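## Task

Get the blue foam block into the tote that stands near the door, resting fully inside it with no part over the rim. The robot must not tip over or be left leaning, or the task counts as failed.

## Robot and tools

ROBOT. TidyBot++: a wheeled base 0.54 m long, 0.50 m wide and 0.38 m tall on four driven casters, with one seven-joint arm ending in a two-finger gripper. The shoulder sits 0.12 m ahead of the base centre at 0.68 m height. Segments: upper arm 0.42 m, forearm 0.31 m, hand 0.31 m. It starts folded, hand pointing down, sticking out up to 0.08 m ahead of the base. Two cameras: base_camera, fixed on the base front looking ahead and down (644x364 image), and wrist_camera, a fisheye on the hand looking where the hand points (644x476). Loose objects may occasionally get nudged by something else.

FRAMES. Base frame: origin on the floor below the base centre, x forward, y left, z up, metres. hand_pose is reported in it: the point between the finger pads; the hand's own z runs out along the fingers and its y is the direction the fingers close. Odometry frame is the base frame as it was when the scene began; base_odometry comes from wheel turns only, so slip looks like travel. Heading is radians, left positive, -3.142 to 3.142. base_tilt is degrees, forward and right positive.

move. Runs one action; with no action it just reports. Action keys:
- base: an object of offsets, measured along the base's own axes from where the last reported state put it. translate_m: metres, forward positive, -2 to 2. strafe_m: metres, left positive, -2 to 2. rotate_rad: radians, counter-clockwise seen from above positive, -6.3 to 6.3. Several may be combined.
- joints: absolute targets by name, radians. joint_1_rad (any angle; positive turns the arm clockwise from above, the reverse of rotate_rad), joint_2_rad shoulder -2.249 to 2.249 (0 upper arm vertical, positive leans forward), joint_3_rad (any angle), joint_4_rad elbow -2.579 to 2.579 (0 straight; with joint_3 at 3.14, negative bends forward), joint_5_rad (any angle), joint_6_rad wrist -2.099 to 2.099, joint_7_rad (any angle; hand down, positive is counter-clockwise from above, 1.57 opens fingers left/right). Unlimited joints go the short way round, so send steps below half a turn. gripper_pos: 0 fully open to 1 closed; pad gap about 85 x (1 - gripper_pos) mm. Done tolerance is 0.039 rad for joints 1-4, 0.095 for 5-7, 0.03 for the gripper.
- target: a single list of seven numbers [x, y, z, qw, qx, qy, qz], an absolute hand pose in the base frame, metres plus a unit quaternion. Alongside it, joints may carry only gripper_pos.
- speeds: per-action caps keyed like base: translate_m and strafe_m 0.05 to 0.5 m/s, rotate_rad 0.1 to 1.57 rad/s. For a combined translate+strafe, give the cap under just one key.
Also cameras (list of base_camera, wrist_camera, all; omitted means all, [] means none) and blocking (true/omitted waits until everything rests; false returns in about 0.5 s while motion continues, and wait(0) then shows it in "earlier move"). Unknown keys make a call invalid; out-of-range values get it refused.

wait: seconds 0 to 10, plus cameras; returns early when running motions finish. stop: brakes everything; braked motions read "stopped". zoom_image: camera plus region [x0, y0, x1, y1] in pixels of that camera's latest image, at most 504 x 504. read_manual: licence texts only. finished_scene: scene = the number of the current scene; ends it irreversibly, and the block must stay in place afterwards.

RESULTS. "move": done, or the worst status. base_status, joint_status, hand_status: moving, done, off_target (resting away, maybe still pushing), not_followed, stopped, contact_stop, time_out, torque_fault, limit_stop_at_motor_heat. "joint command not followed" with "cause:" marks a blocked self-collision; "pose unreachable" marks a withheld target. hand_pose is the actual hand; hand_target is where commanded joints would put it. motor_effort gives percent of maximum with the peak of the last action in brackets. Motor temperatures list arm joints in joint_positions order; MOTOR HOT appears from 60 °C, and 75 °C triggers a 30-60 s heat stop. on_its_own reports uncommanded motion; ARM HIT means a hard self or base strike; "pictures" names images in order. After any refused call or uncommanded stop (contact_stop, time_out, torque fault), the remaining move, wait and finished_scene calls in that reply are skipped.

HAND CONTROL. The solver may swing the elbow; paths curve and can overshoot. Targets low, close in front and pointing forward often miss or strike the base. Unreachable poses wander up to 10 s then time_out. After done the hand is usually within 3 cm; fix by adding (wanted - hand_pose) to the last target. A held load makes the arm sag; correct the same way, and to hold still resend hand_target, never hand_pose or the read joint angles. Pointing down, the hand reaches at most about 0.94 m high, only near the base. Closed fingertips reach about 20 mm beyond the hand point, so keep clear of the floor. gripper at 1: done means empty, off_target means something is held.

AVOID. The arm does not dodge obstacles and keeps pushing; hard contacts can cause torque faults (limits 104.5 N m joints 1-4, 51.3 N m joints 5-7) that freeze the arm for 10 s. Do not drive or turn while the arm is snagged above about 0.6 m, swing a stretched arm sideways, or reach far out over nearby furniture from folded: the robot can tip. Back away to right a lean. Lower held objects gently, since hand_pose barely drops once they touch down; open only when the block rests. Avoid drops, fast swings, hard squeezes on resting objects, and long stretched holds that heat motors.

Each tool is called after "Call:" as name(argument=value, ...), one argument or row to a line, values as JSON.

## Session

Call:
move(
  joints={"joint_6_rad": 0.25},
)

Scene clock: 1.80 s.
Motor temperatures (°C): [30 29 25 26 32 35 39]
move: done
base_odometry: x=+0.000 y=+0.000 heading=+0.000
base_tilt: forward=+0.7 right=-0.2
base_status: not commanded
joint_positions: joint_1_rad=+0.045 joint_2_rad=-0.309 joint_3_rad=+3.139 joint_4_rad=-2.546 joint_5_rad=+0.024 joint_6_rad=+0.222 joint_7_rad=+1.533 gripper_pos=+0.000
joint_status: all done
motor_effort: joint_1_rad=+1(1) joint_2_rad=-7(7) joint_3_rad=+1(2) joint_4_rad=+18(18) joint_5_rad=+0(1) joint_6_rad=+8(9) joint_7_rad=-1(1)
hand_pose: x=+0.5189 y=-0.0141 z=+0.7544 quat_wxyz=(+0.006, +0.845, -0.023, +0.534) (m; base frame)
hand_target: x=+0.5232 y=-0.0140 z=+0.7634 quat_wxyz=(+0.005, +0.837, -0.022, +0.546) (m; base frame)
hand_status: not commanded
pictures: base_camera, wrist_camera
camera_calibration:
wrist_camera: T_world_to_cam=[[-0.0267215, -0.998792, -0.0412341, 0.0374214], [-0.419444, 0.0486447, -0.906477, 0.964306], [0.907388, -0.00692709, -0.420237, -0.020764], [0, 0, 0, 1]] pos_world=[0.424313, -0.00967602, 0.866938]

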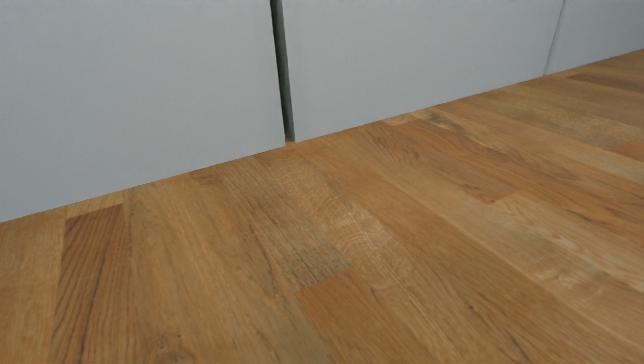

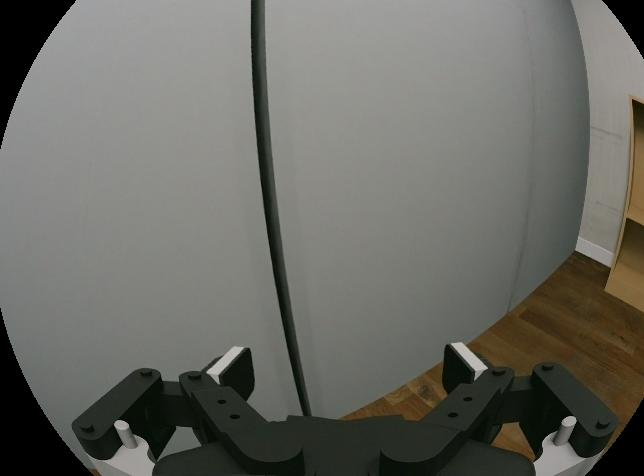

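Call:
move(
  base={"rotate_rad": 2.0},
)

Scene clock: 11.07 s.
Motor temperatures (°C): [30 29 25 26 32 35 39]
move: done
base_odometry: x=+0.000 y=+0.000 heading=+1.999
base_tilt: forward=+0.7 right=-0.2
base_status: done
joint_positions: joint_1_rad=+0.045 joint_2_rad=-0.309 joint_3_rad=+3.139 joint_4_rad=-2.546 joint_5_rad=+0.024 joint_6_rad=+0.224 joint_7_rad=+1.533 gripper_pos=+0.000
joint_status: not commanded
motor_effort: joint_1_rad=+1(1) joint_2_rad=-6(8) joint_3_rad=+1(3) joint_4_rad=+18(19) joint_5_rad=-1(1) joint_6_rad=+8(8) joint_7_rad=+0(1)
hand_pose: x=+0.5191 y=-0.0140 z=+0.7549 quat_wxyz=(+0.006, +0.845, -0.023, +0.535) (m; base frame)
hand_target: x=+0.5232 y=-0.0140 z=+0.7634 quat_wxyz=(+0.005, +0.837, -0.022, +0.546) (m; base frame)
hand_status: not commanded
pictures: base_camera, wrist_camera
camera_calibration:
wrist_camera: T_world_to_cam=[[-0.0266073, -0.998797, -0.0411919, 0.0373488], [-0.417825, 0.0485461, -0.90723, 0.964543], [0.908138, -0.00692791, -0.418614, -0.02236], [0, 0, 0, 1]] pos_world=[0.42431, -0.00967581, 0.86724]

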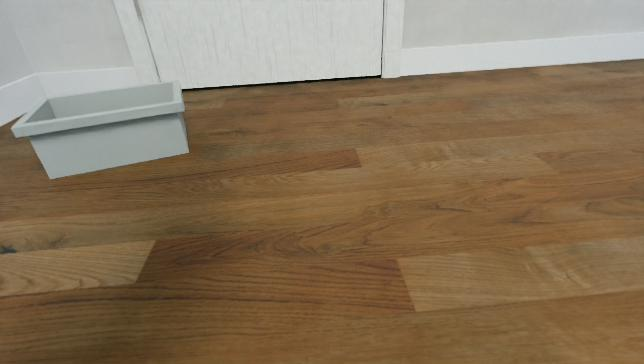

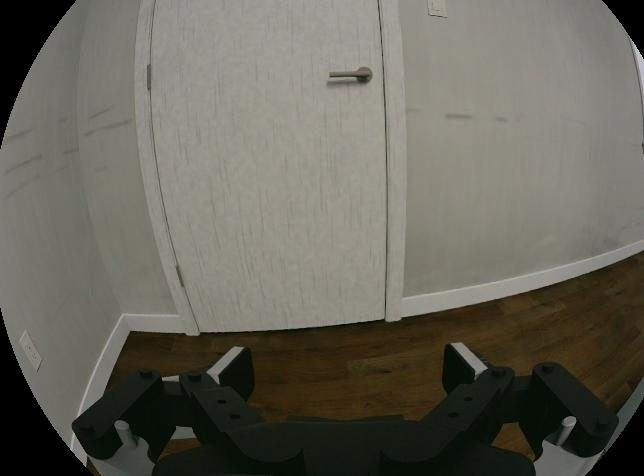

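Call:
move(
  base={"translate_m": 1.056, "strafe_m": -0.337, "rotate_rad": -1.505},
  cameras=["base_camera"],
)

Scene clock: 20.67 s.
Motor temperatures (°C): [30 29 25 26 32 35 39]
move: done
base_odometry: x=-0.132 y=+1.101 heading=+0.493
base_tilt: forward=+0.7 right=-0.3
base_status: done
joint_positions: joint_1_rad=+0.045 joint_2_rad=-0.310 joint_3_rad=+3.139 joint_4_rad=-2.546 joint_5_rad=+0.024 joint_6_rad=+0.224 joint_7_rad=+1.533 gripper_pos=+0.000
joint_status: not commanded
motor_effort: joint_1_rad=+1(2) joint_2_rad=-7(7) joint_3_rad=+1(3) joint_4_rad=+18(19) joint_5_rad=-1(1) joint_6_rad=+8(9) joint_7_rad=+0(1)
hand_pose: x=+0.5192 y=-0.0140 z=+0.7553 quat_wxyz=(+0.006, +0.844, -0.023, +0.535) (m; base frame)
hand_target: x=+0.5232 y=-0.0140 z=+0.7634 quat_wxyz=(+0.005, +0.837, -0.022, +0.546) (m; base frame)
hand_status: not commanded
pictures: base_camera

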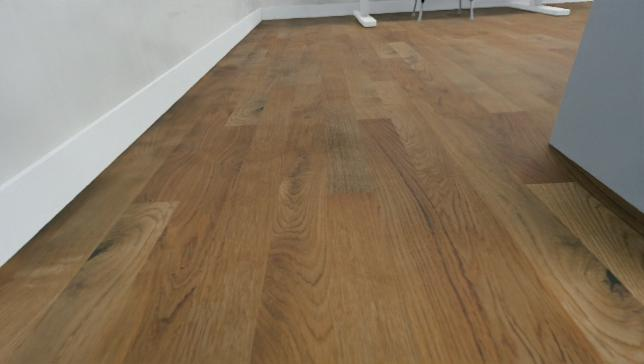

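Call:
move(
  base={"translate_m": 1.68, "strafe_m": 0.04},
  cameras=[],
)

Call:
move(
  base={"rotate_rad": -2.1},
)

Scene clock: 28.87 s.
Motor temperatures (°C): [30 29 25 26 32 35 39]
move: done
base_odometry: x=+1.329 y=+1.932 heading=+0.493
base_tilt: forward=+0.7 right=-0.2
base_status: done
joint_positions: joint_1_rad=+0.045 joint_2_rad=-0.308 joint_3_rad=+3.139 joint_4_rad=-2.546 joint_5_rad=+0.024 joint_6_rad=+0.226 joint_7_rad=+1.533 gripper_pos=+0.000
joint_status: not commanded
motor_effort: joint_1_rad=+1(1) joint_2_rad=-7(9) joint_3_rad=+2(2) joint_4_rad=+18(19) joint_5_rad=-1(1) joint_6_rad=+8(9) joint_7_rad=-1(1)
hand_pose: x=+0.5195 y=-0.0140 z=+0.7552 quat_wxyz=(+0.006, +0.844, -0.023, +0.535) (m; base frame)
hand_target: x=+0.5232 y=-0.0140 z=+0.7634 quat_wxyz=(+0.005, +0.837, -0.022, +0.546) (m; base frame)
hand_status: not commanded
pictures: none
No camera images: "cameras" was empty.

Scene clock: 31.50 s.
Motor temperatures (°C): [30 29 25 26 32 35 39]
move: done
base_odometry: x=+1.329 y=+1.932 heading=-1.605
base_tilt: forward=+0.8 right=-0.2
base_status: done
joint_positions: joint_1_rad=+0.045 joint_2_rad=-0.308 joint_3_rad=+3.139 joint_4_rad=-2.546 joint_5_rad=+0.024 joint_6_rad=+0.226 joint_7_rad=+1.533 gripper_pos=+0.000
joint_status: not commanded
motor_effort: joint_1_rad=+0(2) joint_2_rad=-6(8) joint_3_rad=+2(2) joint_4_rad=+18(19) joint_5_rad=+0(1) joint_6_rad=+8(8) joint_7_rad=-1(1)
hand_pose: x=+0.5195 y=-0.0140 z=+0.7552 quat_wxyz=(+0.006, +0.844, -0.023, +0.535) (m; base frame)
hand_target: x=+0.5232 y=-0.0140 z=+0.7634 quat_wxyz=(+0.005, +0.837, -0.022, +0.546) (m; base frame)
hand_status: not commanded
pictures: base_camera, wrist_camera
camera_calibration:
wrist_camera: T_world_to_cam=[[-0.0265534, -0.998797, -0.0412258, 0.0373689], [-0.416646, 0.0485454, -0.907772, 0.964778], [0.908681, -0.00692794, -0.417433, -0.0237096], [0, 0, 0, 1]] pos_world=[0.424507, -0.0096758, 0.867442]

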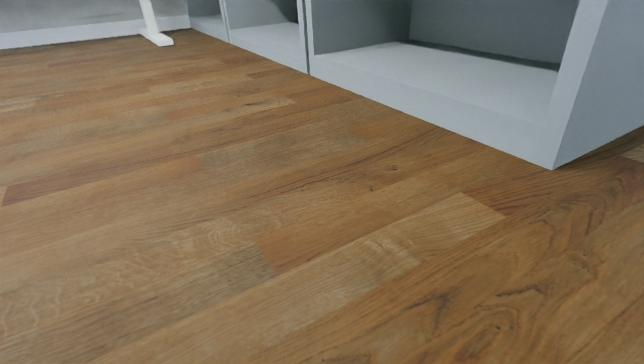

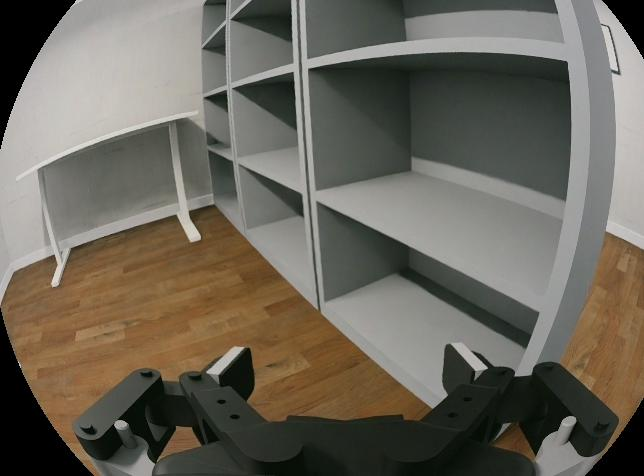

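Call:
zoom_image(
  camera="wrist_camera",
  region=[180, 0, 344, 320],
)

Scaled by 1.575.

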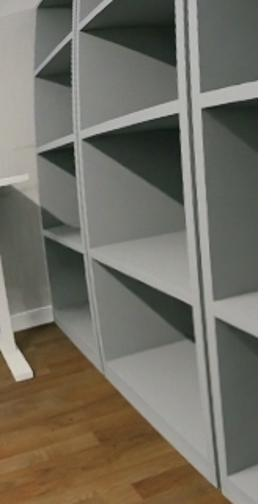

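Call:
move(
  base={"rotate_rad": 1.2},
)

Scene clock: 36.07 s.
Motor temperatures (°C): [30 29 25 26 32 35 39]
move: done
base_odometry: x=+1.329 y=+1.932 heading=-0.407
base_tilt: forward=+0.7 right=-0.2
base_status: done
joint_positions: joint_1_rad=+0.045 joint_2_rad=-0.308 joint_3_rad=+3.139 joint_4_rad=-2.546 joint_5_rad=+0.024 joint_6_rad=+0.226 joint_7_rad=+1.533 gripper_pos=+0.000
joint_status: not commanded
motor_effort: joint_1_rad=+1(2) joint_2_rad=-7(7) joint_3_rad=+1(3) joint_4_rad=+18(18) joint_5_rad=-1(1) joint_6_rad=+8(8) joint_7_rad=+0(1)
hand_pose: x=+0.5195 y=-0.0139 z=+0.7552 quat_wxyz=(+0.005, +0.844, -0.022, +0.535) (m; base frame)
hand_target: x=+0.5232 y=-0.0140 z=+0.7634 quat_wxyz=(+0.005, +0.837, -0.022, +0.546) (m; base frame)
hand_status: not commanded
pictures: base_camera, wrist_camera
camera_calibration:
wrist_camera: T_world_to_cam=[[-0.0261073, -0.998809, -0.0412074, 0.0373637], [-0.416667, 0.0483425, -0.907773, 0.964776], [0.908684, -0.0065297, -0.417433, -0.0237041], [0, 0, 0, 1]] pos_world=[0.424505, -0.00947523, 0.867442]

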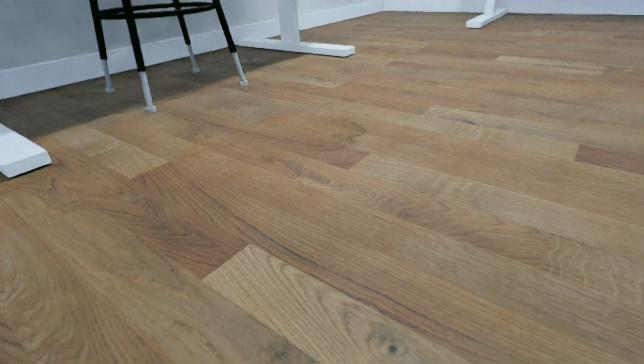

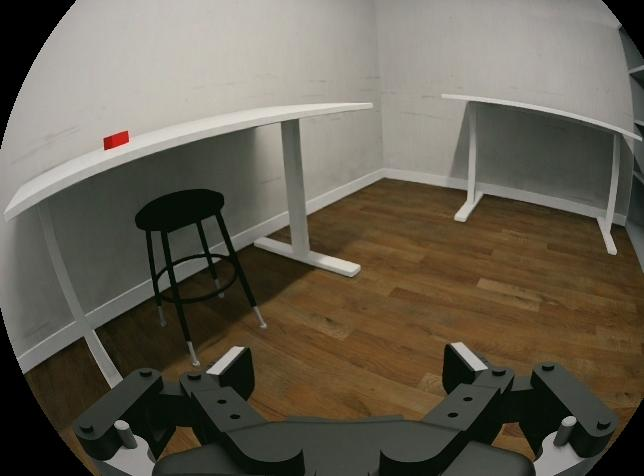

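Call:
zoom_image(
  camera="wrist_camera",
  region=[0, 60, 400, 260],
)

Call:
zoom_image(
  camera="wrist_camera",
  region=[420, 40, 644, 260],
)

Scaled by 1.260.

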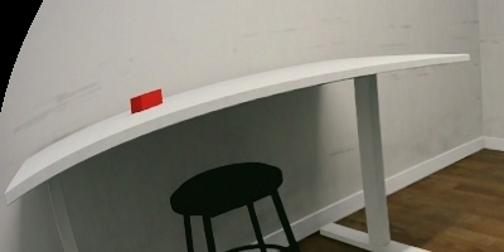

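Scaled by 2.250.

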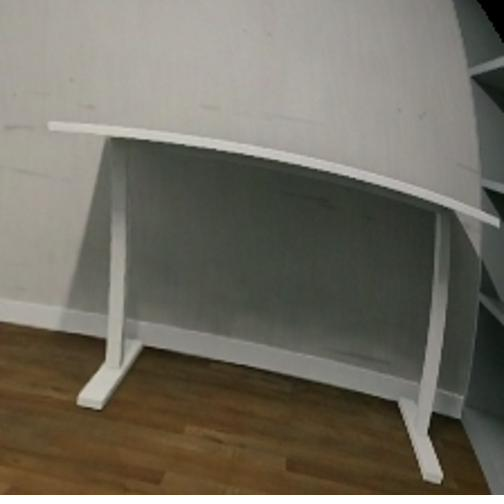

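Call:
move(
  base={"translate_m": 1.296, "strafe_m": -0.892, "rotate_rad": -1.71},
)

Scene clock: 46.90 s.
Motor temperatures (°C): [30 29 25 26 32 35 39]
move: done
base_odometry: x=+2.167 y=+0.600 heading=-2.117
base_tilt: forward=+0.7 right=-0.3
base_status: done
joint_positions: joint_1_rad=+0.045 joint_2_rad=-0.310 joint_3_rad=+3.139 joint_4_rad=-2.546 joint_5_rad=+0.024 joint_6_rad=+0.226 joint_7_rad=+1.533 gripper_pos=+0.000
joint_status: not commanded
motor_effort: joint_1_rad=+1(2) joint_2_rad=-7(8) joint_3_rad=+0(3) joint_4_rad=+18(19) joint_5_rad=-1(2) joint_6_rad=+9(9) joint_7_rad=-1(1)
hand_pose: x=+0.5194 y=-0.0138 z=+0.7558 quat_wxyz=(+0.005, +0.844, -0.022, +0.536) (m; base frame)
hand_target: x=+0.5232 y=-0.0140 z=+0.7634 quat_wxyz=(+0.005, +0.837, -0.022, +0.546) (m; base frame)
hand_status: not commanded
pictures: base_camera, wrist_camera
camera_calibration:
wrist_camera: T_world_to_cam=[[-0.0258715, -0.99882, -0.0411049, 0.0372863], [-0.415293, 0.0481413, -0.908413, 0.965021], [0.90932, -0.00643146, -0.416048, -0.0248221], [0, 0, 0, 1]] pos_world=[0.424302, -0.00937476, 0.867843]

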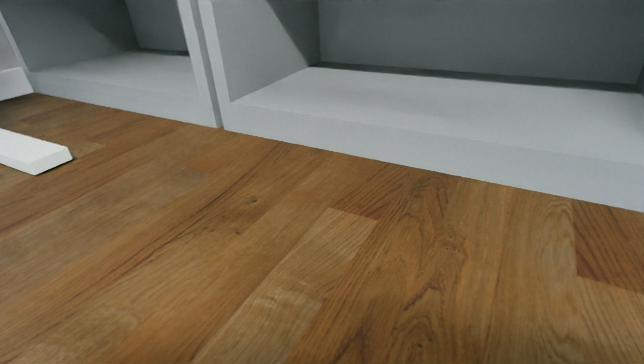

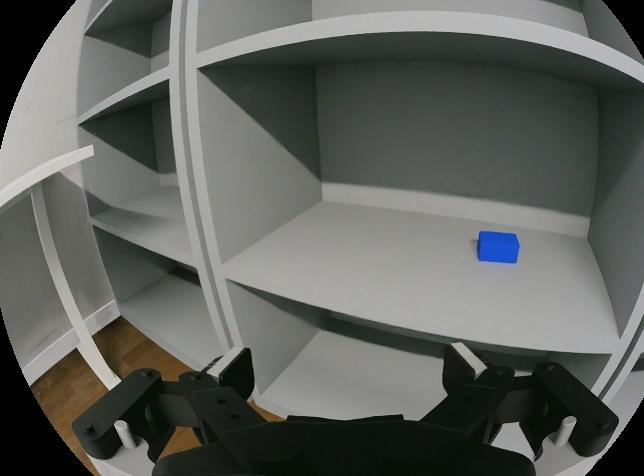

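Call:
zoom_image(
  camera="wrist_camera",
  region=[440, 200, 560, 300],
)

Call:
zoom_image(
  camera="wrist_camera",
  region=[200, 230, 400, 390],
)

Scaled by 4.200.

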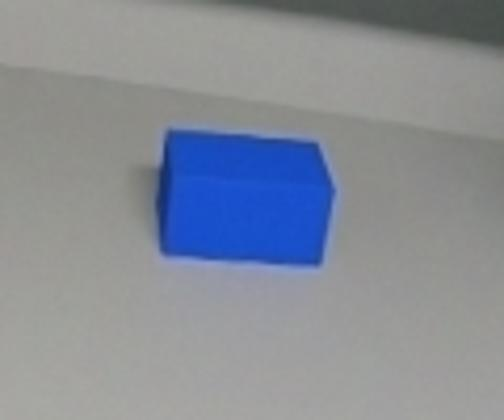

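Scaled by 2.520.

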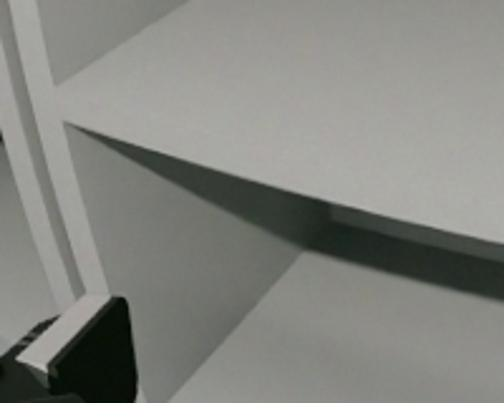

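Call:
move(
  base={"translate_m": 0.035, "strafe_m": 0.37, "rotate_rad": -0.51},
  joints={"joint_1_rad": -0.02, "joint_7_rad": 0.168},
)

Call:
move(
  joints={"joint_2_rad": 1.154, "joint_4_rad": -0.33, "joint_6_rad": -1.654},
  cameras=["wrist_camera"],
)

Scene clock: 67.00 s.
Motor temperatures (°C): [30 29 25 26 32 35 39]
move: done
base_odometry: x=+2.465 y=+0.377 heading=-2.628
base_tilt: forward=+0.7 right=-0.2
base_status: done
joint_positions: joint_1_rad=-0.009 joint_2_rad=-0.310 joint_3_rad=+3.139 joint_4_rad=-2.546 joint_5_rad=+0.024 joint_6_rad=+0.226 joint_7_rad=+0.252 gripper_pos=+0.000
joint_status: all done
motor_effort: joint_1_rad=+1(2) joint_2_rad=-6(7) joint_3_rad=+1(3) joint_4_rad=+18(19) joint_5_rad=+0(1) joint_6_rad=+8(8) joint_7_rad=+0(1)
hand_pose: x=+0.5196 y=+0.0077 z=+0.7558 quat_wxyz=(-0.327, +0.677, -0.504, +0.424) (m; base frame)
hand_target: x=+0.5232 y=+0.0124 z=+0.7634 quat_wxyz=(-0.354, +0.653, -0.524, +0.416) (m; base frame)
hand_status: not commanded
pictures: base_camera, wrist_camera
camera_calibration:
wrist_camera: T_world_to_cam=[[-0.382639, -0.260707, -0.886352, 0.877225], [-0.11583, 0.965328, -0.233933, 0.291653], [0.916608, 0.0131537, -0.39957, -0.0412154], [0, 0, 0, 1]] pos_world=[0.407221, -0.0523003, 0.829289]

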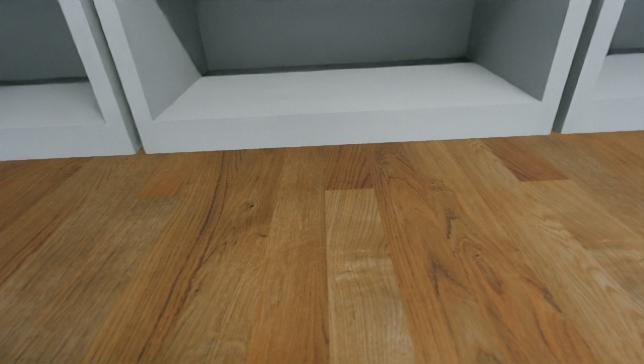

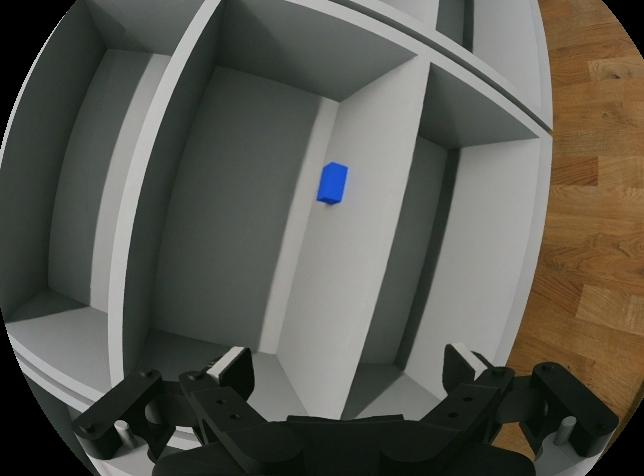

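Scene clock: 70.60 s.
Motor temperatures (°C): [30 29 25 26 32 35 39]
move: done
base_odometry: x=+2.465 y=+0.377 heading=-2.628
base_tilt: forward=+0.8 right=-0.3
base_status: not commanded
joint_positions: joint_1_rad=-0.009 joint_2_rad=+1.160 joint_3_rad=+3.139 joint_4_rad=-0.359 joint_5_rad=+0.024 joint_6_rad=-1.617 joint_7_rad=+0.251 gripper_pos=+0.000
joint_status: all done
motor_effort: joint_1_rad=+1(1) joint_2_rad=-51(52) joint_3_rad=+0(2) joint_4_rad=+17(20) joint_5_rad=+0(1) joint_6_rad=+0(9) joint_7_rad=+0(1)
hand_pose: x=+0.8205 y=+0.0011 z=+0.5552 quat_wxyz=(+0.007, +0.793, -0.609, +0.009) (m; base frame)
hand_target: x=+0.8180 y=+0.0089 z=+0.5682 quat_wxyz=(+0.007, +0.770, -0.638, +0.008) (m; base frame)
hand_status: not commanded
pictures: wrist_camera
camera_calibration:
wrist_camera: T_world_to_cam=[[-0.969987, -0.241533, -0.0280508, 0.81821], [-0.240634, 0.970089, -0.0319886, 0.27619], [0.0349381, -0.0242785, -0.999095, 0.659093], [0, 0, 0, 1]] pos_world=[0.837086, -0.054302, 0.690282]

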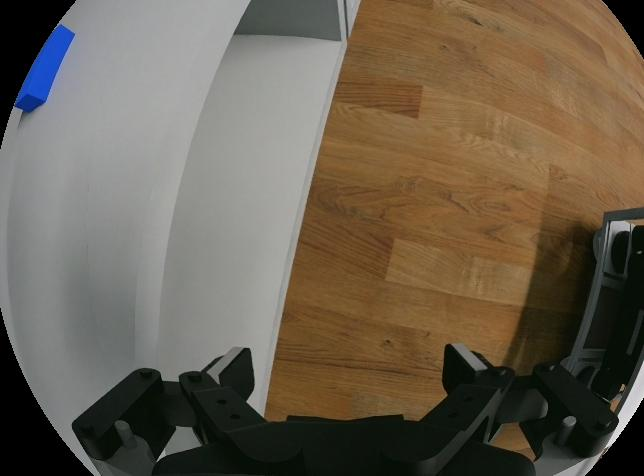

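Call:
move(
  base={"translate_m": 0.365},
  speeds={"translate_m": 0.35},
)

Scene clock: 76.37 s.
Motor temperatures (°C): [30 30 25 26 32 35 39]
move: done
base_odometry: x=+2.147 y=+0.198 heading=-2.627
base_tilt: forward=+0.7 right=-0.2
base_status: done
joint_positions: joint_1_rad=-0.010 joint_2_rad=+1.163 joint_3_rad=+3.139 joint_4_rad=-0.356 joint_5_rad=+0.024 joint_6_rad=-1.624 joint_7_rad=+0.251 gripper_pos=+0.000
joint_status: not commanded
motor_effort: joint_1_rad=+1(2) joint_2_rad=-49(52) joint_3_rad=+0(1) joint_4_rad=+17(17) joint_5_rad=+0(1) joint_6_rad=+0(1) joint_7_rad=+0(1)
hand_pose: x=+0.8189 y=+0.0023 z=+0.5538 quat_wxyz=(+0.009, +0.793, -0.609, +0.006) (m; base frame)
hand_target: x=+0.8180 y=+0.0089 z=+0.5682 quat_wxyz=(+0.007, +0.770, -0.638, +0.008) (m; base frame)
hand_status: not commanded
pictures: base_camera, wrist_camera
camera_calibration:
wrist_camera: T_world_to_cam=[[-0.969749, -0.243165, -0.02138, 0.813096], [-0.242478, 0.969681, -0.0303958, 0.275276], [0.0281229, -0.0242921, -0.999309, 0.663558], [0, 0, 0, 1]] pos_world=[0.836587, -0.0530943, 0.688851]

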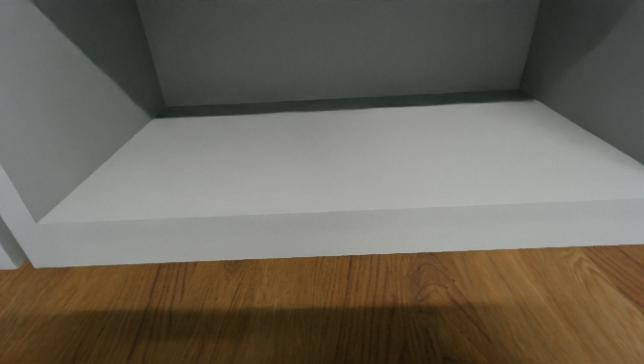

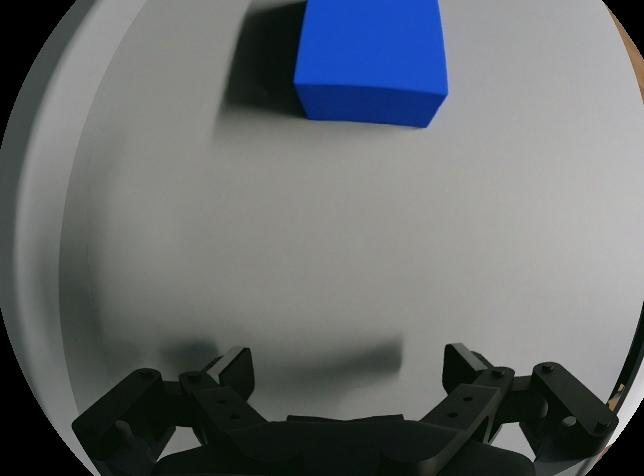

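Call:
move(
  base={"translate_m": 0.030, "strafe_m": -0.160},
  speeds={"translate_m": 0.25},
  cameras=["wrist_camera"],
)

Call:
move(
  joints={"joint_2_rad": 1.174, "joint_6_rad": -1.637},
  cameras=["wrist_camera"],
)

Scene clock: 84.23 s.
Motor temperatures (°C): [30 30 25 26 32 35 39]
move: done
base_odometry: x=+2.042 y=+0.322 heading=-2.627
base_tilt: forward=+0.7 right=-0.2
base_status: done
joint_positions: joint_1_rad=-0.018 joint_2_rad=+1.163 joint_3_rad=+3.139 joint_4_rad=-0.355 joint_5_rad=+0.024 joint_6_rad=-1.624 joint_7_rad=+0.251 gripper_pos=+0.000
joint_status: not commanded
motor_effort: joint_1_rad=+0(5) joint_2_rad=-51(51) joint_3_rad=+1(2) joint_4_rad=+17(17) joint_5_rad=+0(2) joint_6_rad=+0(1) joint_7_rad=+0(1)
hand_pose: x=+0.8189 y=+0.0077 z=+0.5537 quat_wxyz=(+0.009, +0.796, -0.606, +0.006) (m; base frame)
hand_target: x=+0.8180 y=+0.0089 z=+0.5682 quat_wxyz=(+0.007, +0.770, -0.638, +0.008) (m; base frame)
hand_status: not commanded
pictures: wrist_camera
camera_calibration:
wrist_camera: T_world_to_cam=[[-0.967872, -0.250545, -0.0212556, 0.812826], [-0.249862, 0.967806, -0.0303437, 0.27606], [0.0281738, -0.0240578, -0.999313, 0.663552], [0, 0, 0, 1]] pos_world=[0.836993, -0.0475593, 0.68875]

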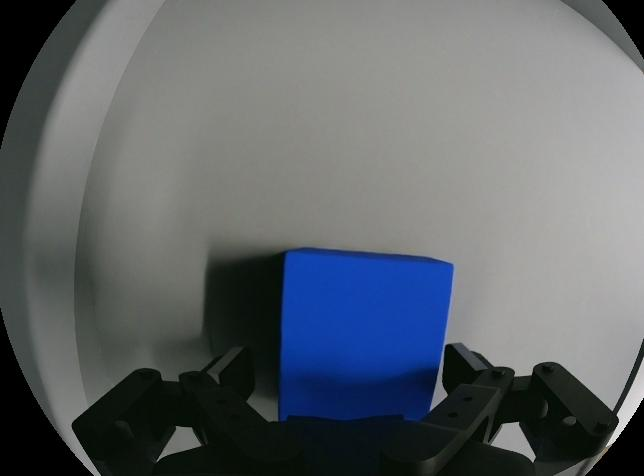

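Scene clock: 84.97 s.
Motor temperatures (°C): [30 30 25 26 32 35 39]
move: done
base_odometry: x=+2.042 y=+0.322 heading=-2.627
base_tilt: forward=+0.8 right=-0.1
base_status: not commanded
joint_positions: joint_1_rad=-0.018 joint_2_rad=+1.180 joint_3_rad=+3.139 joint_4_rad=-0.355 joint_5_rad=+0.024 joint_6_rad=-1.624 joint_7_rad=+0.251 gripper_pos=+0.000
joint_status: all done
motor_effort: joint_1_rad=+0(1) joint_2_rad=-50(52) joint_3_rad=+1(1) joint_4_rad=+16(17) joint_5_rad=+0(1) joint_6_rad=+0(1) joint_7_rad=+0(1)
hand_pose: x=+0.8169 y=+0.0077 z=+0.5421 quat_wxyz=(+0.014, +0.796, -0.606, +0.000) (m; base frame)
hand_target: x=+0.8209 y=+0.0089 z=+0.5542 quat_wxyz=(+0.008, +0.770, -0.638, +0.007) (m; base frame)
hand_status: not commanded
pictures: wrist_camera
camera_calibration:
wrist_camera: T_world_to_cam=[[-0.968086, -0.250556, -0.00567957, 0.802303], [-0.250324, 0.967796, -0.0266312, 0.273598], [0.0121693, -0.0243596, -0.999629, 0.665281], [0, 0, 0, 1]] pos_world=[0.83709, -0.0475593, 0.676877]

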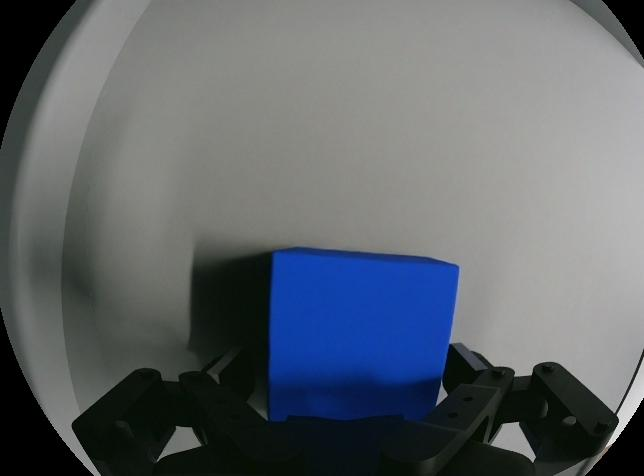

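Call:
move(
  joints={"gripper_pos": 0.37},
  cameras=[],
)

Call:
move(
  joints={"joint_2_rad": 1.12, "joint_6_rad": -1.655, "gripper_pos": 0.4},
  cameras=["wrist_camera"],
)

Scene clock: 87.63 s.
Motor temperatures (°C): [30 30 25 26 32 35 39]
move: done
base_odometry: x=+2.042 y=+0.322 heading=-2.627
base_tilt: forward=+0.8 right=-0.2
base_status: not commanded
joint_positions: joint_1_rad=-0.018 joint_2_rad=+1.178 joint_3_rad=+3.139 joint_4_rad=-0.354 joint_5_rad=+0.024 joint_6_rad=-1.630 joint_7_rad=+0.251 gripper_pos=+0.359
joint_status: all done
motor_effort: joint_1_rad=+0(2) joint_2_rad=-49(51) joint_3_rad=+0(2) joint_4_rad=+16(17) joint_5_rad=+0(2) joint_6_rad=+2(5) joint_7_rad=+0(1)
hand_pose: x=+0.8155 y=+0.0074 z=+0.5443 quat_wxyz=(+0.015, +0.795, -0.606, -0.001) (m; base frame)
hand_target: x=+0.8209 y=+0.0089 z=+0.5542 quat_wxyz=(+0.008, +0.770, -0.638, +0.007) (m; base frame)
hand_status: not commanded
pictures: none
No camera images: "cameras" was empty.

Scene clock: 88.57 s.
Motor temperatures (°C): [30 31 25 26 32 35 39]
move: done
base_odometry: x=+2.042 y=+0.322 heading=-2.627
base_tilt: forward=+0.8 right=-0.2
base_status: not commanded
joint_positions: joint_1_rad=-0.018 joint_2_rad=+1.149 joint_3_rad=+3.139 joint_4_rad=-0.353 joint_5_rad=+0.024 joint_6_rad=-1.630 joint_7_rad=+0.251 gripper_pos=+0.379
joint_status: all done
motor_effort: joint_1_rad=+1(1) joint_2_rad=-51(52) joint_3_rad=+0(1) joint_4_rad=+17(17) joint_5_rad=+0(1) joint_6_rad=+0(2) joint_7_rad=+0(1)
hand_pose: x=+0.8194 y=+0.0075 z=+0.5646 quat_wxyz=(+0.005, +0.795, -0.606, +0.010) (m; base frame)
hand_target: x=+0.8211 y=+0.0089 z=+0.5920 quat_wxyz=(-0.004, +0.770, -0.638, +0.021) (m; base frame)
hand_status: not commanded
pictures: wrist_camera
camera_calibration:
wrist_camera: T_world_to_cam=[[-0.967717, -0.250064, -0.0315031, 0.819111], [-0.249054, 0.967935, -0.032759, 0.277366], [0.0386848, -0.0238554, -0.998967, 0.665696], [0, 0, 0, 1]] pos_world=[0.835994, -0.0477615, 0.699899]

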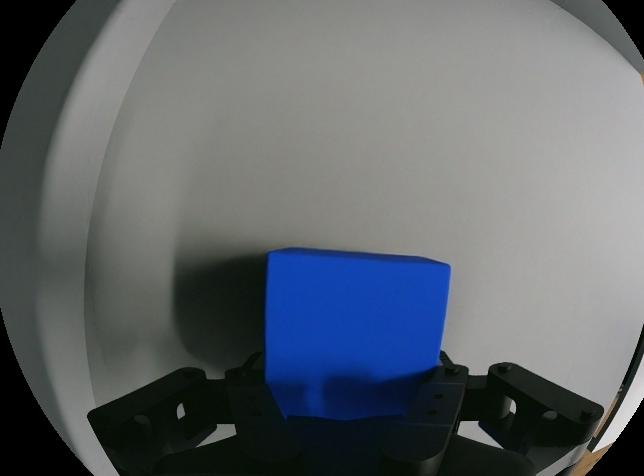

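Call:
move(
  base={"translate_m": -0.42},
  speeds={"translate_m": 0.4},
  cameras=[],
)

Call:
move(
  base={"strafe_m": -1.77},
  joints={"joint_2_rad": 0.46, "joint_4_rad": -2.016, "joint_6_rad": -0.665},
)

Scene clock: 95.50 s.
Motor temperatures (°C): [30 31 25 26 32 35 39]
move: done
base_odometry: x=+2.407 y=+0.529 heading=-2.627
base_tilt: forward=+0.7 right=-0.3
base_status: done
joint_positions: joint_1_rad=-0.019 joint_2_rad=+1.146 joint_3_rad=+3.139 joint_4_rad=-0.353 joint_5_rad=+0.024 joint_6_rad=-1.631 joint_7_rad=+0.251 gripper_pos=+0.379
joint_status: not commanded
motor_effort: joint_1_rad=+1(2) joint_2_rad=-49(53) joint_3_rad=+0(1) joint_4_rad=+17(18) joint_5_rad=+0(1) joint_6_rad=+0(1) joint_7_rad=+0(1)
hand_pose: x=+0.8197 y=+0.0080 z=+0.5670 quat_wxyz=(+0.004, +0.796, -0.606, +0.012) (m; base frame)
hand_target: x=+0.8211 y=+0.0089 z=+0.5920 quat_wxyz=(-0.004, +0.770, -0.638, +0.021) (m; base frame)
hand_status: not commanded
pictures: none
No camera images: "cameras" was empty.

Scene clock: 99.93 s.
Motor temperatures (°C): [30 31 25 26 32 35 39]
move: done
base_odometry: x=+1.537 y=+2.071 heading=-2.627
base_tilt: forward=+0.7 right=-0.2
base_status: done
joint_positions: joint_1_rad=-0.019 joint_2_rad=+0.485 joint_3_rad=+3.139 joint_4_rad=-1.999 joint_5_rad=+0.024 joint_6_rad=-0.700 joint_7_rad=+0.251 gripper_pos=+0.379
joint_status: all done
motor_effort: joint_1_rad=+1(5) joint_2_rad=-27(51) joint_3_rad=+2(2) joint_4_rad=+10(17) joint_5_rad=+0(1) joint_6_rad=+0(2) joint_7_rad=+0(1)
hand_pose: x=+0.4938 y=+0.0051 z=+0.4941 quat_wxyz=(+0.019, +0.802, -0.597, -0.013) (m; base frame)
hand_target: x=+0.5001 y=+0.0055 z=+0.5003 quat_wxyz=(+0.005, +0.777, -0.629, +0.005) (m; base frame)
hand_status: not commanded
pictures: base_camera, wrist_camera
camera_calibration:
wrist_camera: T_world_to_cam=[[-0.962092, -0.27213, 0.0180234, 0.474033], [-0.272373, 0.962108, -0.0127258, 0.198032], [-0.0138773, -0.0171525, -0.999757, 0.634027], [0, 0, 0, 1]] pos_world=[0.518801, -0.0506547, 0.627849]

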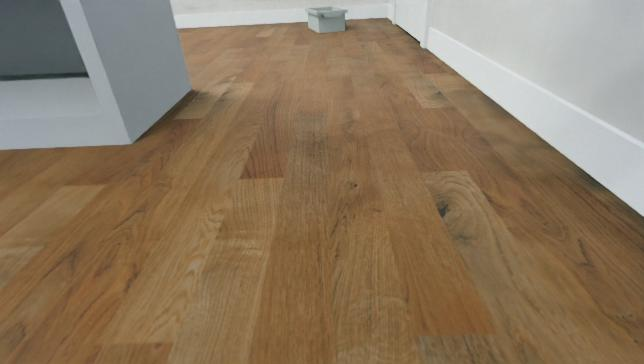

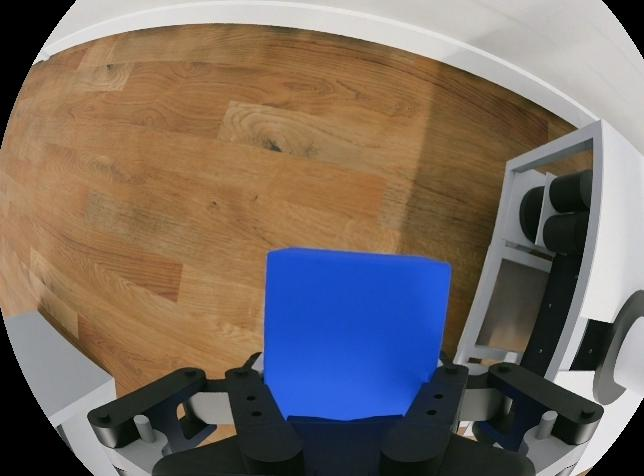

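Call:
move(
  base={"translate_m": 1.85},
)

Call:
zoom_image(
  camera="base_camera",
  region=[240, 60, 440, 200],
)

Scene clock: 106.40 s.
Motor temperatures (°C): [30 31 25 26 32 35 39]
move: done
base_odometry: x=-0.074 y=+1.161 heading=-2.628
base_tilt: forward=+0.7 right=-0.3
base_status: done
joint_positions: joint_1_rad=-0.019 joint_2_rad=+0.478 joint_3_rad=+3.139 joint_4_rad=-2.006 joint_5_rad=+0.024 joint_6_rad=-0.694 joint_7_rad=+0.251 gripper_pos=+0.379
joint_status: not commanded
motor_effort: joint_1_rad=+1(1) joint_2_rad=-28(29) joint_3_rad=+0(1) joint_4_rad=+10(12) joint_5_rad=+0(1) joint_6_rad=+0(1) joint_7_rad=+0(1)
hand_pose: x=+0.4934 y=+0.0051 z=+0.4955 quat_wxyz=(+0.017, +0.802, -0.597, -0.010) (m; base frame)
hand_target: x=+0.5001 y=+0.0055 z=+0.5003 quat_wxyz=(+0.005, +0.777, -0.629, +0.005) (m; base frame)
hand_status: not commanded
pictures: base_camera, wrist_camera
camera_calibration:
wrist_camera: T_world_to_cam=[[-0.96215, -0.272268, 0.0116892, 0.476767], [-0.272419, 0.962074, -0.0142075, 0.198652], [-0.00737764, -0.0168541, -0.999831, 0.632237], [0, 0, 0, 1]] pos_world=[0.517503, -0.050654, 0.629379]

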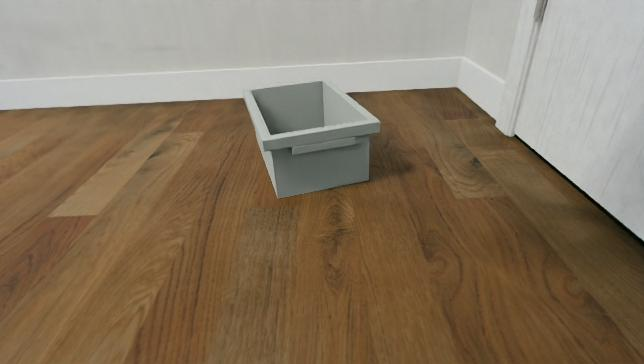

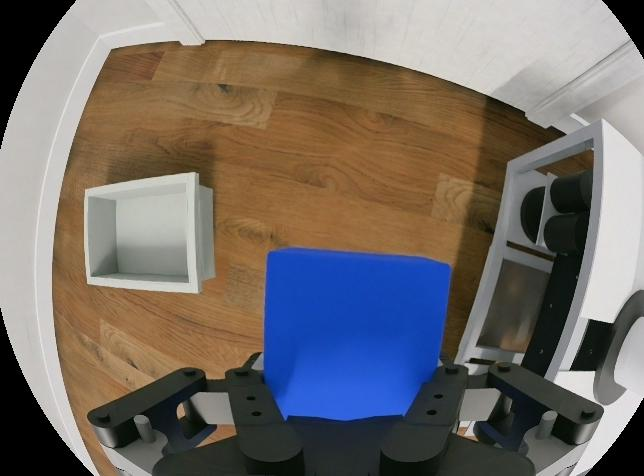

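Scaled by 2.520.

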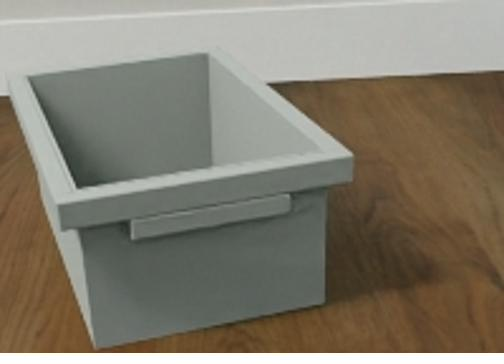

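Call:
move(
  base={"translate_m": 0.30, "strafe_m": 0.049},
  joints={"joint_2_rad": 1.24, "joint_4_rad": -1.588, "joint_6_rad": -0.245},
)

Scene clock: 116.83 s.
Motor temperatures (°C): [30 31 25 26 32 35 39]
move: done
base_odometry: x=-0.312 y=+0.970 heading=-2.628
base_tilt: forward=+0.8 right=-0.2
base_status: done
joint_positions: joint_1_rad=-0.019 joint_2_rad=+1.248 joint_3_rad=+3.139 joint_4_rad=-1.613 joint_5_rad=+0.024 joint_6_rad=-0.283 joint_7_rad=+0.251 gripper_pos=+0.379
joint_status: all done
motor_effort: joint_1_rad=+0(1) joint_2_rad=-40(43) joint_3_rad=-1(1) joint_4_rad=+5(12) joint_5_rad=+0(1) joint_6_rad=+0(2) joint_7_rad=-1(1)
hand_pose: x=+0.6044 y=+0.0105 z=+0.2021 quat_wxyz=(+0.002, +0.803, -0.596, +0.000) (m; base frame)
hand_target: x=+0.6351 y=+0.0115 z=+0.2089 quat_wxyz=(-0.021, +0.777, -0.628, +0.027) (m; base frame)
hand_status: not commanded
pictures: base_camera, wrist_camera
camera_calibration:
wrist_camera: T_world_to_cam=[[-0.961202, -0.274759, -0.024456, 0.595305], [-0.27451, 0.961495, -0.0130957, 0.22057], [0.0271125, -0.00587417, -0.999615, 0.318805], [0, 0, 0, 1]] pos_world=[0.624113, -0.046639, 0.33613]

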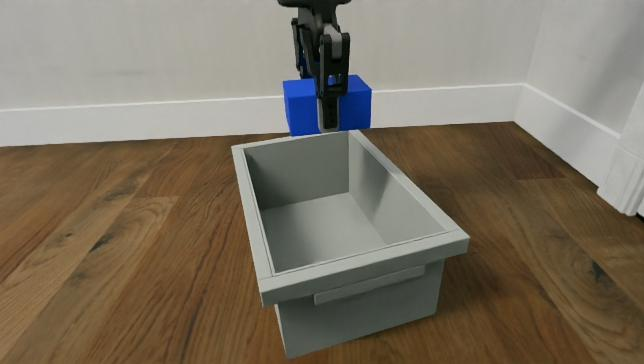

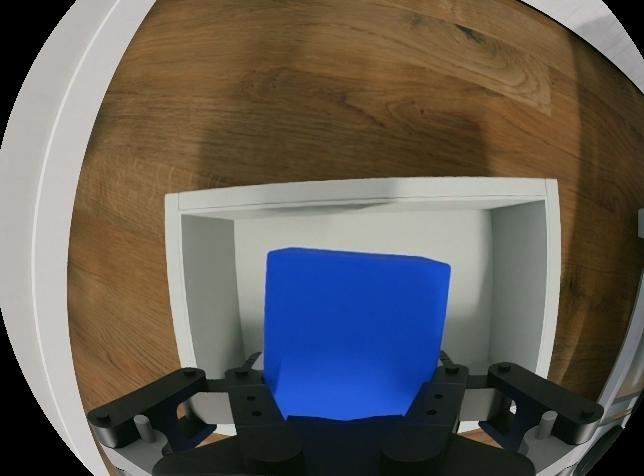

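Call:
move(
  joints={"joint_2_rad": 1.47, "joint_4_rad": -1.423, "joint_6_rad": -0.185},
)

Call:
move(
  joints={"joint_2_rad": 1.66, "joint_4_rad": -1.235, "joint_6_rad": -0.185},
)

Scene clock: 120.27 s.
Motor temperatures (°C): [30 31 25 26 32 35 39]
move: done
base_odometry: x=-0.312 y=+0.970 heading=-2.628
base_tilt: forward=+0.8 right=-0.2
base_status: not commanded
joint_positions: joint_1_rad=-0.019 joint_2_rad=+1.487 joint_3_rad=+3.139 joint_4_rad=-1.445 joint_5_rad=+0.024 joint_6_rad=-0.219 joint_7_rad=+0.251 gripper_pos=+0.379
joint_status: all done
motor_effort: joint_1_rad=+1(1) joint_2_rad=-40(45) joint_3_rad=+0(1) joint_4_rad=+4(6) joint_5_rad=+0(1) joint_6_rad=+0(1) joint_7_rad=+0(1)
hand_pose: x=+0.6006 y=+0.0110 z=+0.0985 quat_wxyz=(+0.004, +0.803, -0.596, -0.003) (m; base frame)
hand_target: x=+0.6346 y=+0.0120 z=+0.1088 quat_wxyz=(-0.020, +0.777, -0.628, +0.025) (m; base frame)
hand_status: not commanded
pictures: base_camera, wrist_camera
camera_calibration:
wrist_camera: T_world_to_cam=[[-0.961431, -0.27448, -0.0176607, 0.588731], [-0.274347, 0.961583, -0.00958704, 0.217242], [0.0196137, -0.00437211, -0.999798, 0.219858], [0, 0, 0, 1]] pos_world=[0.621312, -0.0463399, 0.232294]

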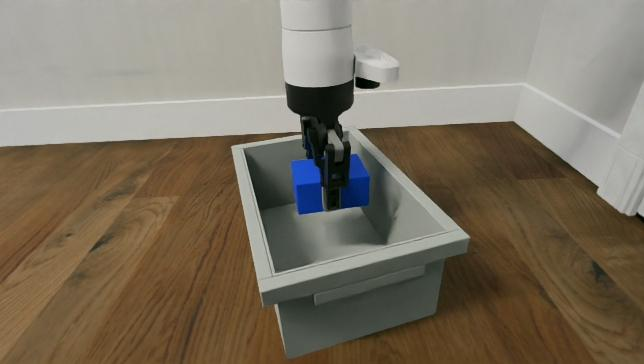

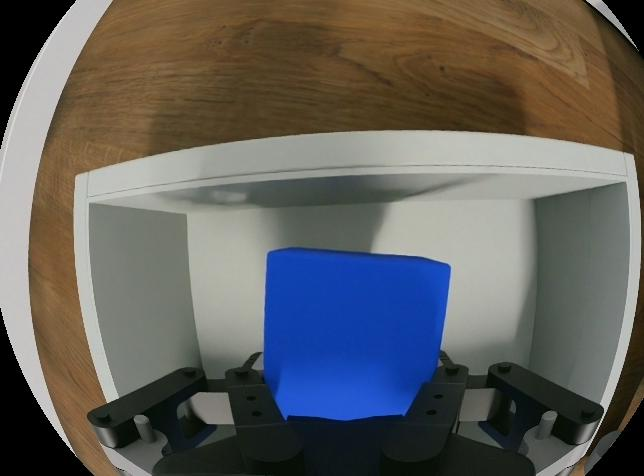

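Scene clock: 121.77 s.
Motor temperatures (°C): [30 31 25 26 32 35 39]
move: done
base_odometry: x=-0.312 y=+0.970 heading=-2.628
base_tilt: forward=+0.7 right=-0.3
base_status: not commanded
joint_positions: joint_1_rad=-0.019 joint_2_rad=+1.676 joint_3_rad=+3.139 joint_4_rad=-1.257 joint_5_rad=+0.024 joint_6_rad=-0.215 joint_7_rad=+0.251 gripper_pos=+0.379
joint_status: all done
motor_effort: joint_1_rad=+0(1) joint_2_rad=-41(44) joint_3_rad=+0(1) joint_4_rad=+4(5) joint_5_rad=+0(1) joint_6_rad=+0(2) joint_7_rad=+0(1)
hand_pose: x=+0.6005 y=+0.0109 z=+0.0189 quat_wxyz=(+0.003, +0.803, -0.596, -0.002) (m; base frame)
hand_target: x=+0.6339 y=+0.0119 z=+0.0288 quat_wxyz=(-0.019, +0.777, -0.628, +0.024) (m; base frame)
hand_status: not commanded
pictures: base_camera, wrist_camera
camera_calibration:
wrist_camera: T_world_to_cam=[[-0.961536, -0.27392, -0.0203902, 0.587328], [-0.273761, 0.961743, -0.0102421, 0.216185], [0.0224156, -0.00426611, -0.99974, 0.138653], [0, 0, 0, 1]] pos_world=[0.620812, -0.0464426, 0.152807]

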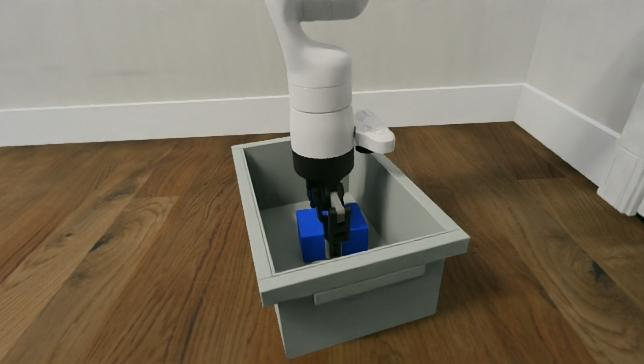

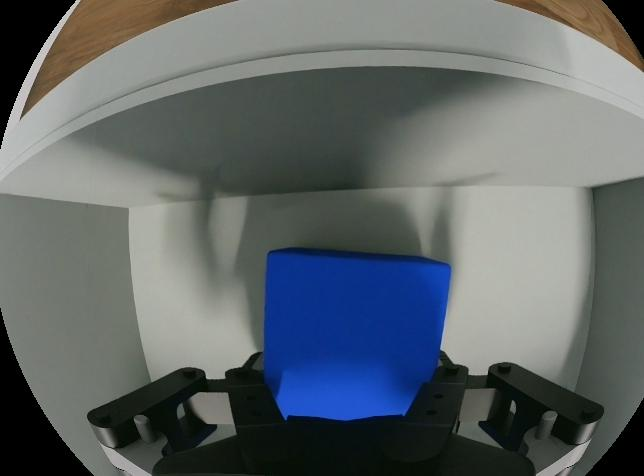

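Call:
move(
  joints={"joint_2_rad": 1.68, "joint_4_rad": -1.213, "joint_6_rad": -0.185},
  cameras=[],
)

Scene clock: 132.57 s.
Motor temperatures (°C): [30 32 25 26 32 35 39]
move: done
base_odometry: x=-0.312 y=+0.970 heading=-2.628
base_tilt: forward=+0.7 right=-0.2
base_status: not commanded
joint_positions: joint_1_rad=-0.019 joint_2_rad=+1.680 joint_3_rad=+3.139 joint_4_rad=-1.236 joint_5_rad=+0.024 joint_6_rad=-0.210 joint_7_rad=+0.251 gripper_pos=+0.379
joint_status: all done
motor_effort: joint_1_rad=+0(1) joint_2_rad=-39(42) joint_3_rad=-1(1) joint_4_rad=+5(7) joint_5_rad=-1(1) joint_6_rad=+2(5) joint_7_rad=+0(1)
hand_pose: x=+0.6121 y=+0.0112 z=+0.0182 quat_wxyz=(-0.004, +0.803, -0.596, +0.007) (m; base frame)
hand_target: x=+0.6342 y=+0.0119 z=+0.0206 quat_wxyz=(-0.020, +0.777, -0.628, +0.025) (m; base frame)
hand_status: not commanded
pictures: none
No camera images: "cameras" was empty.


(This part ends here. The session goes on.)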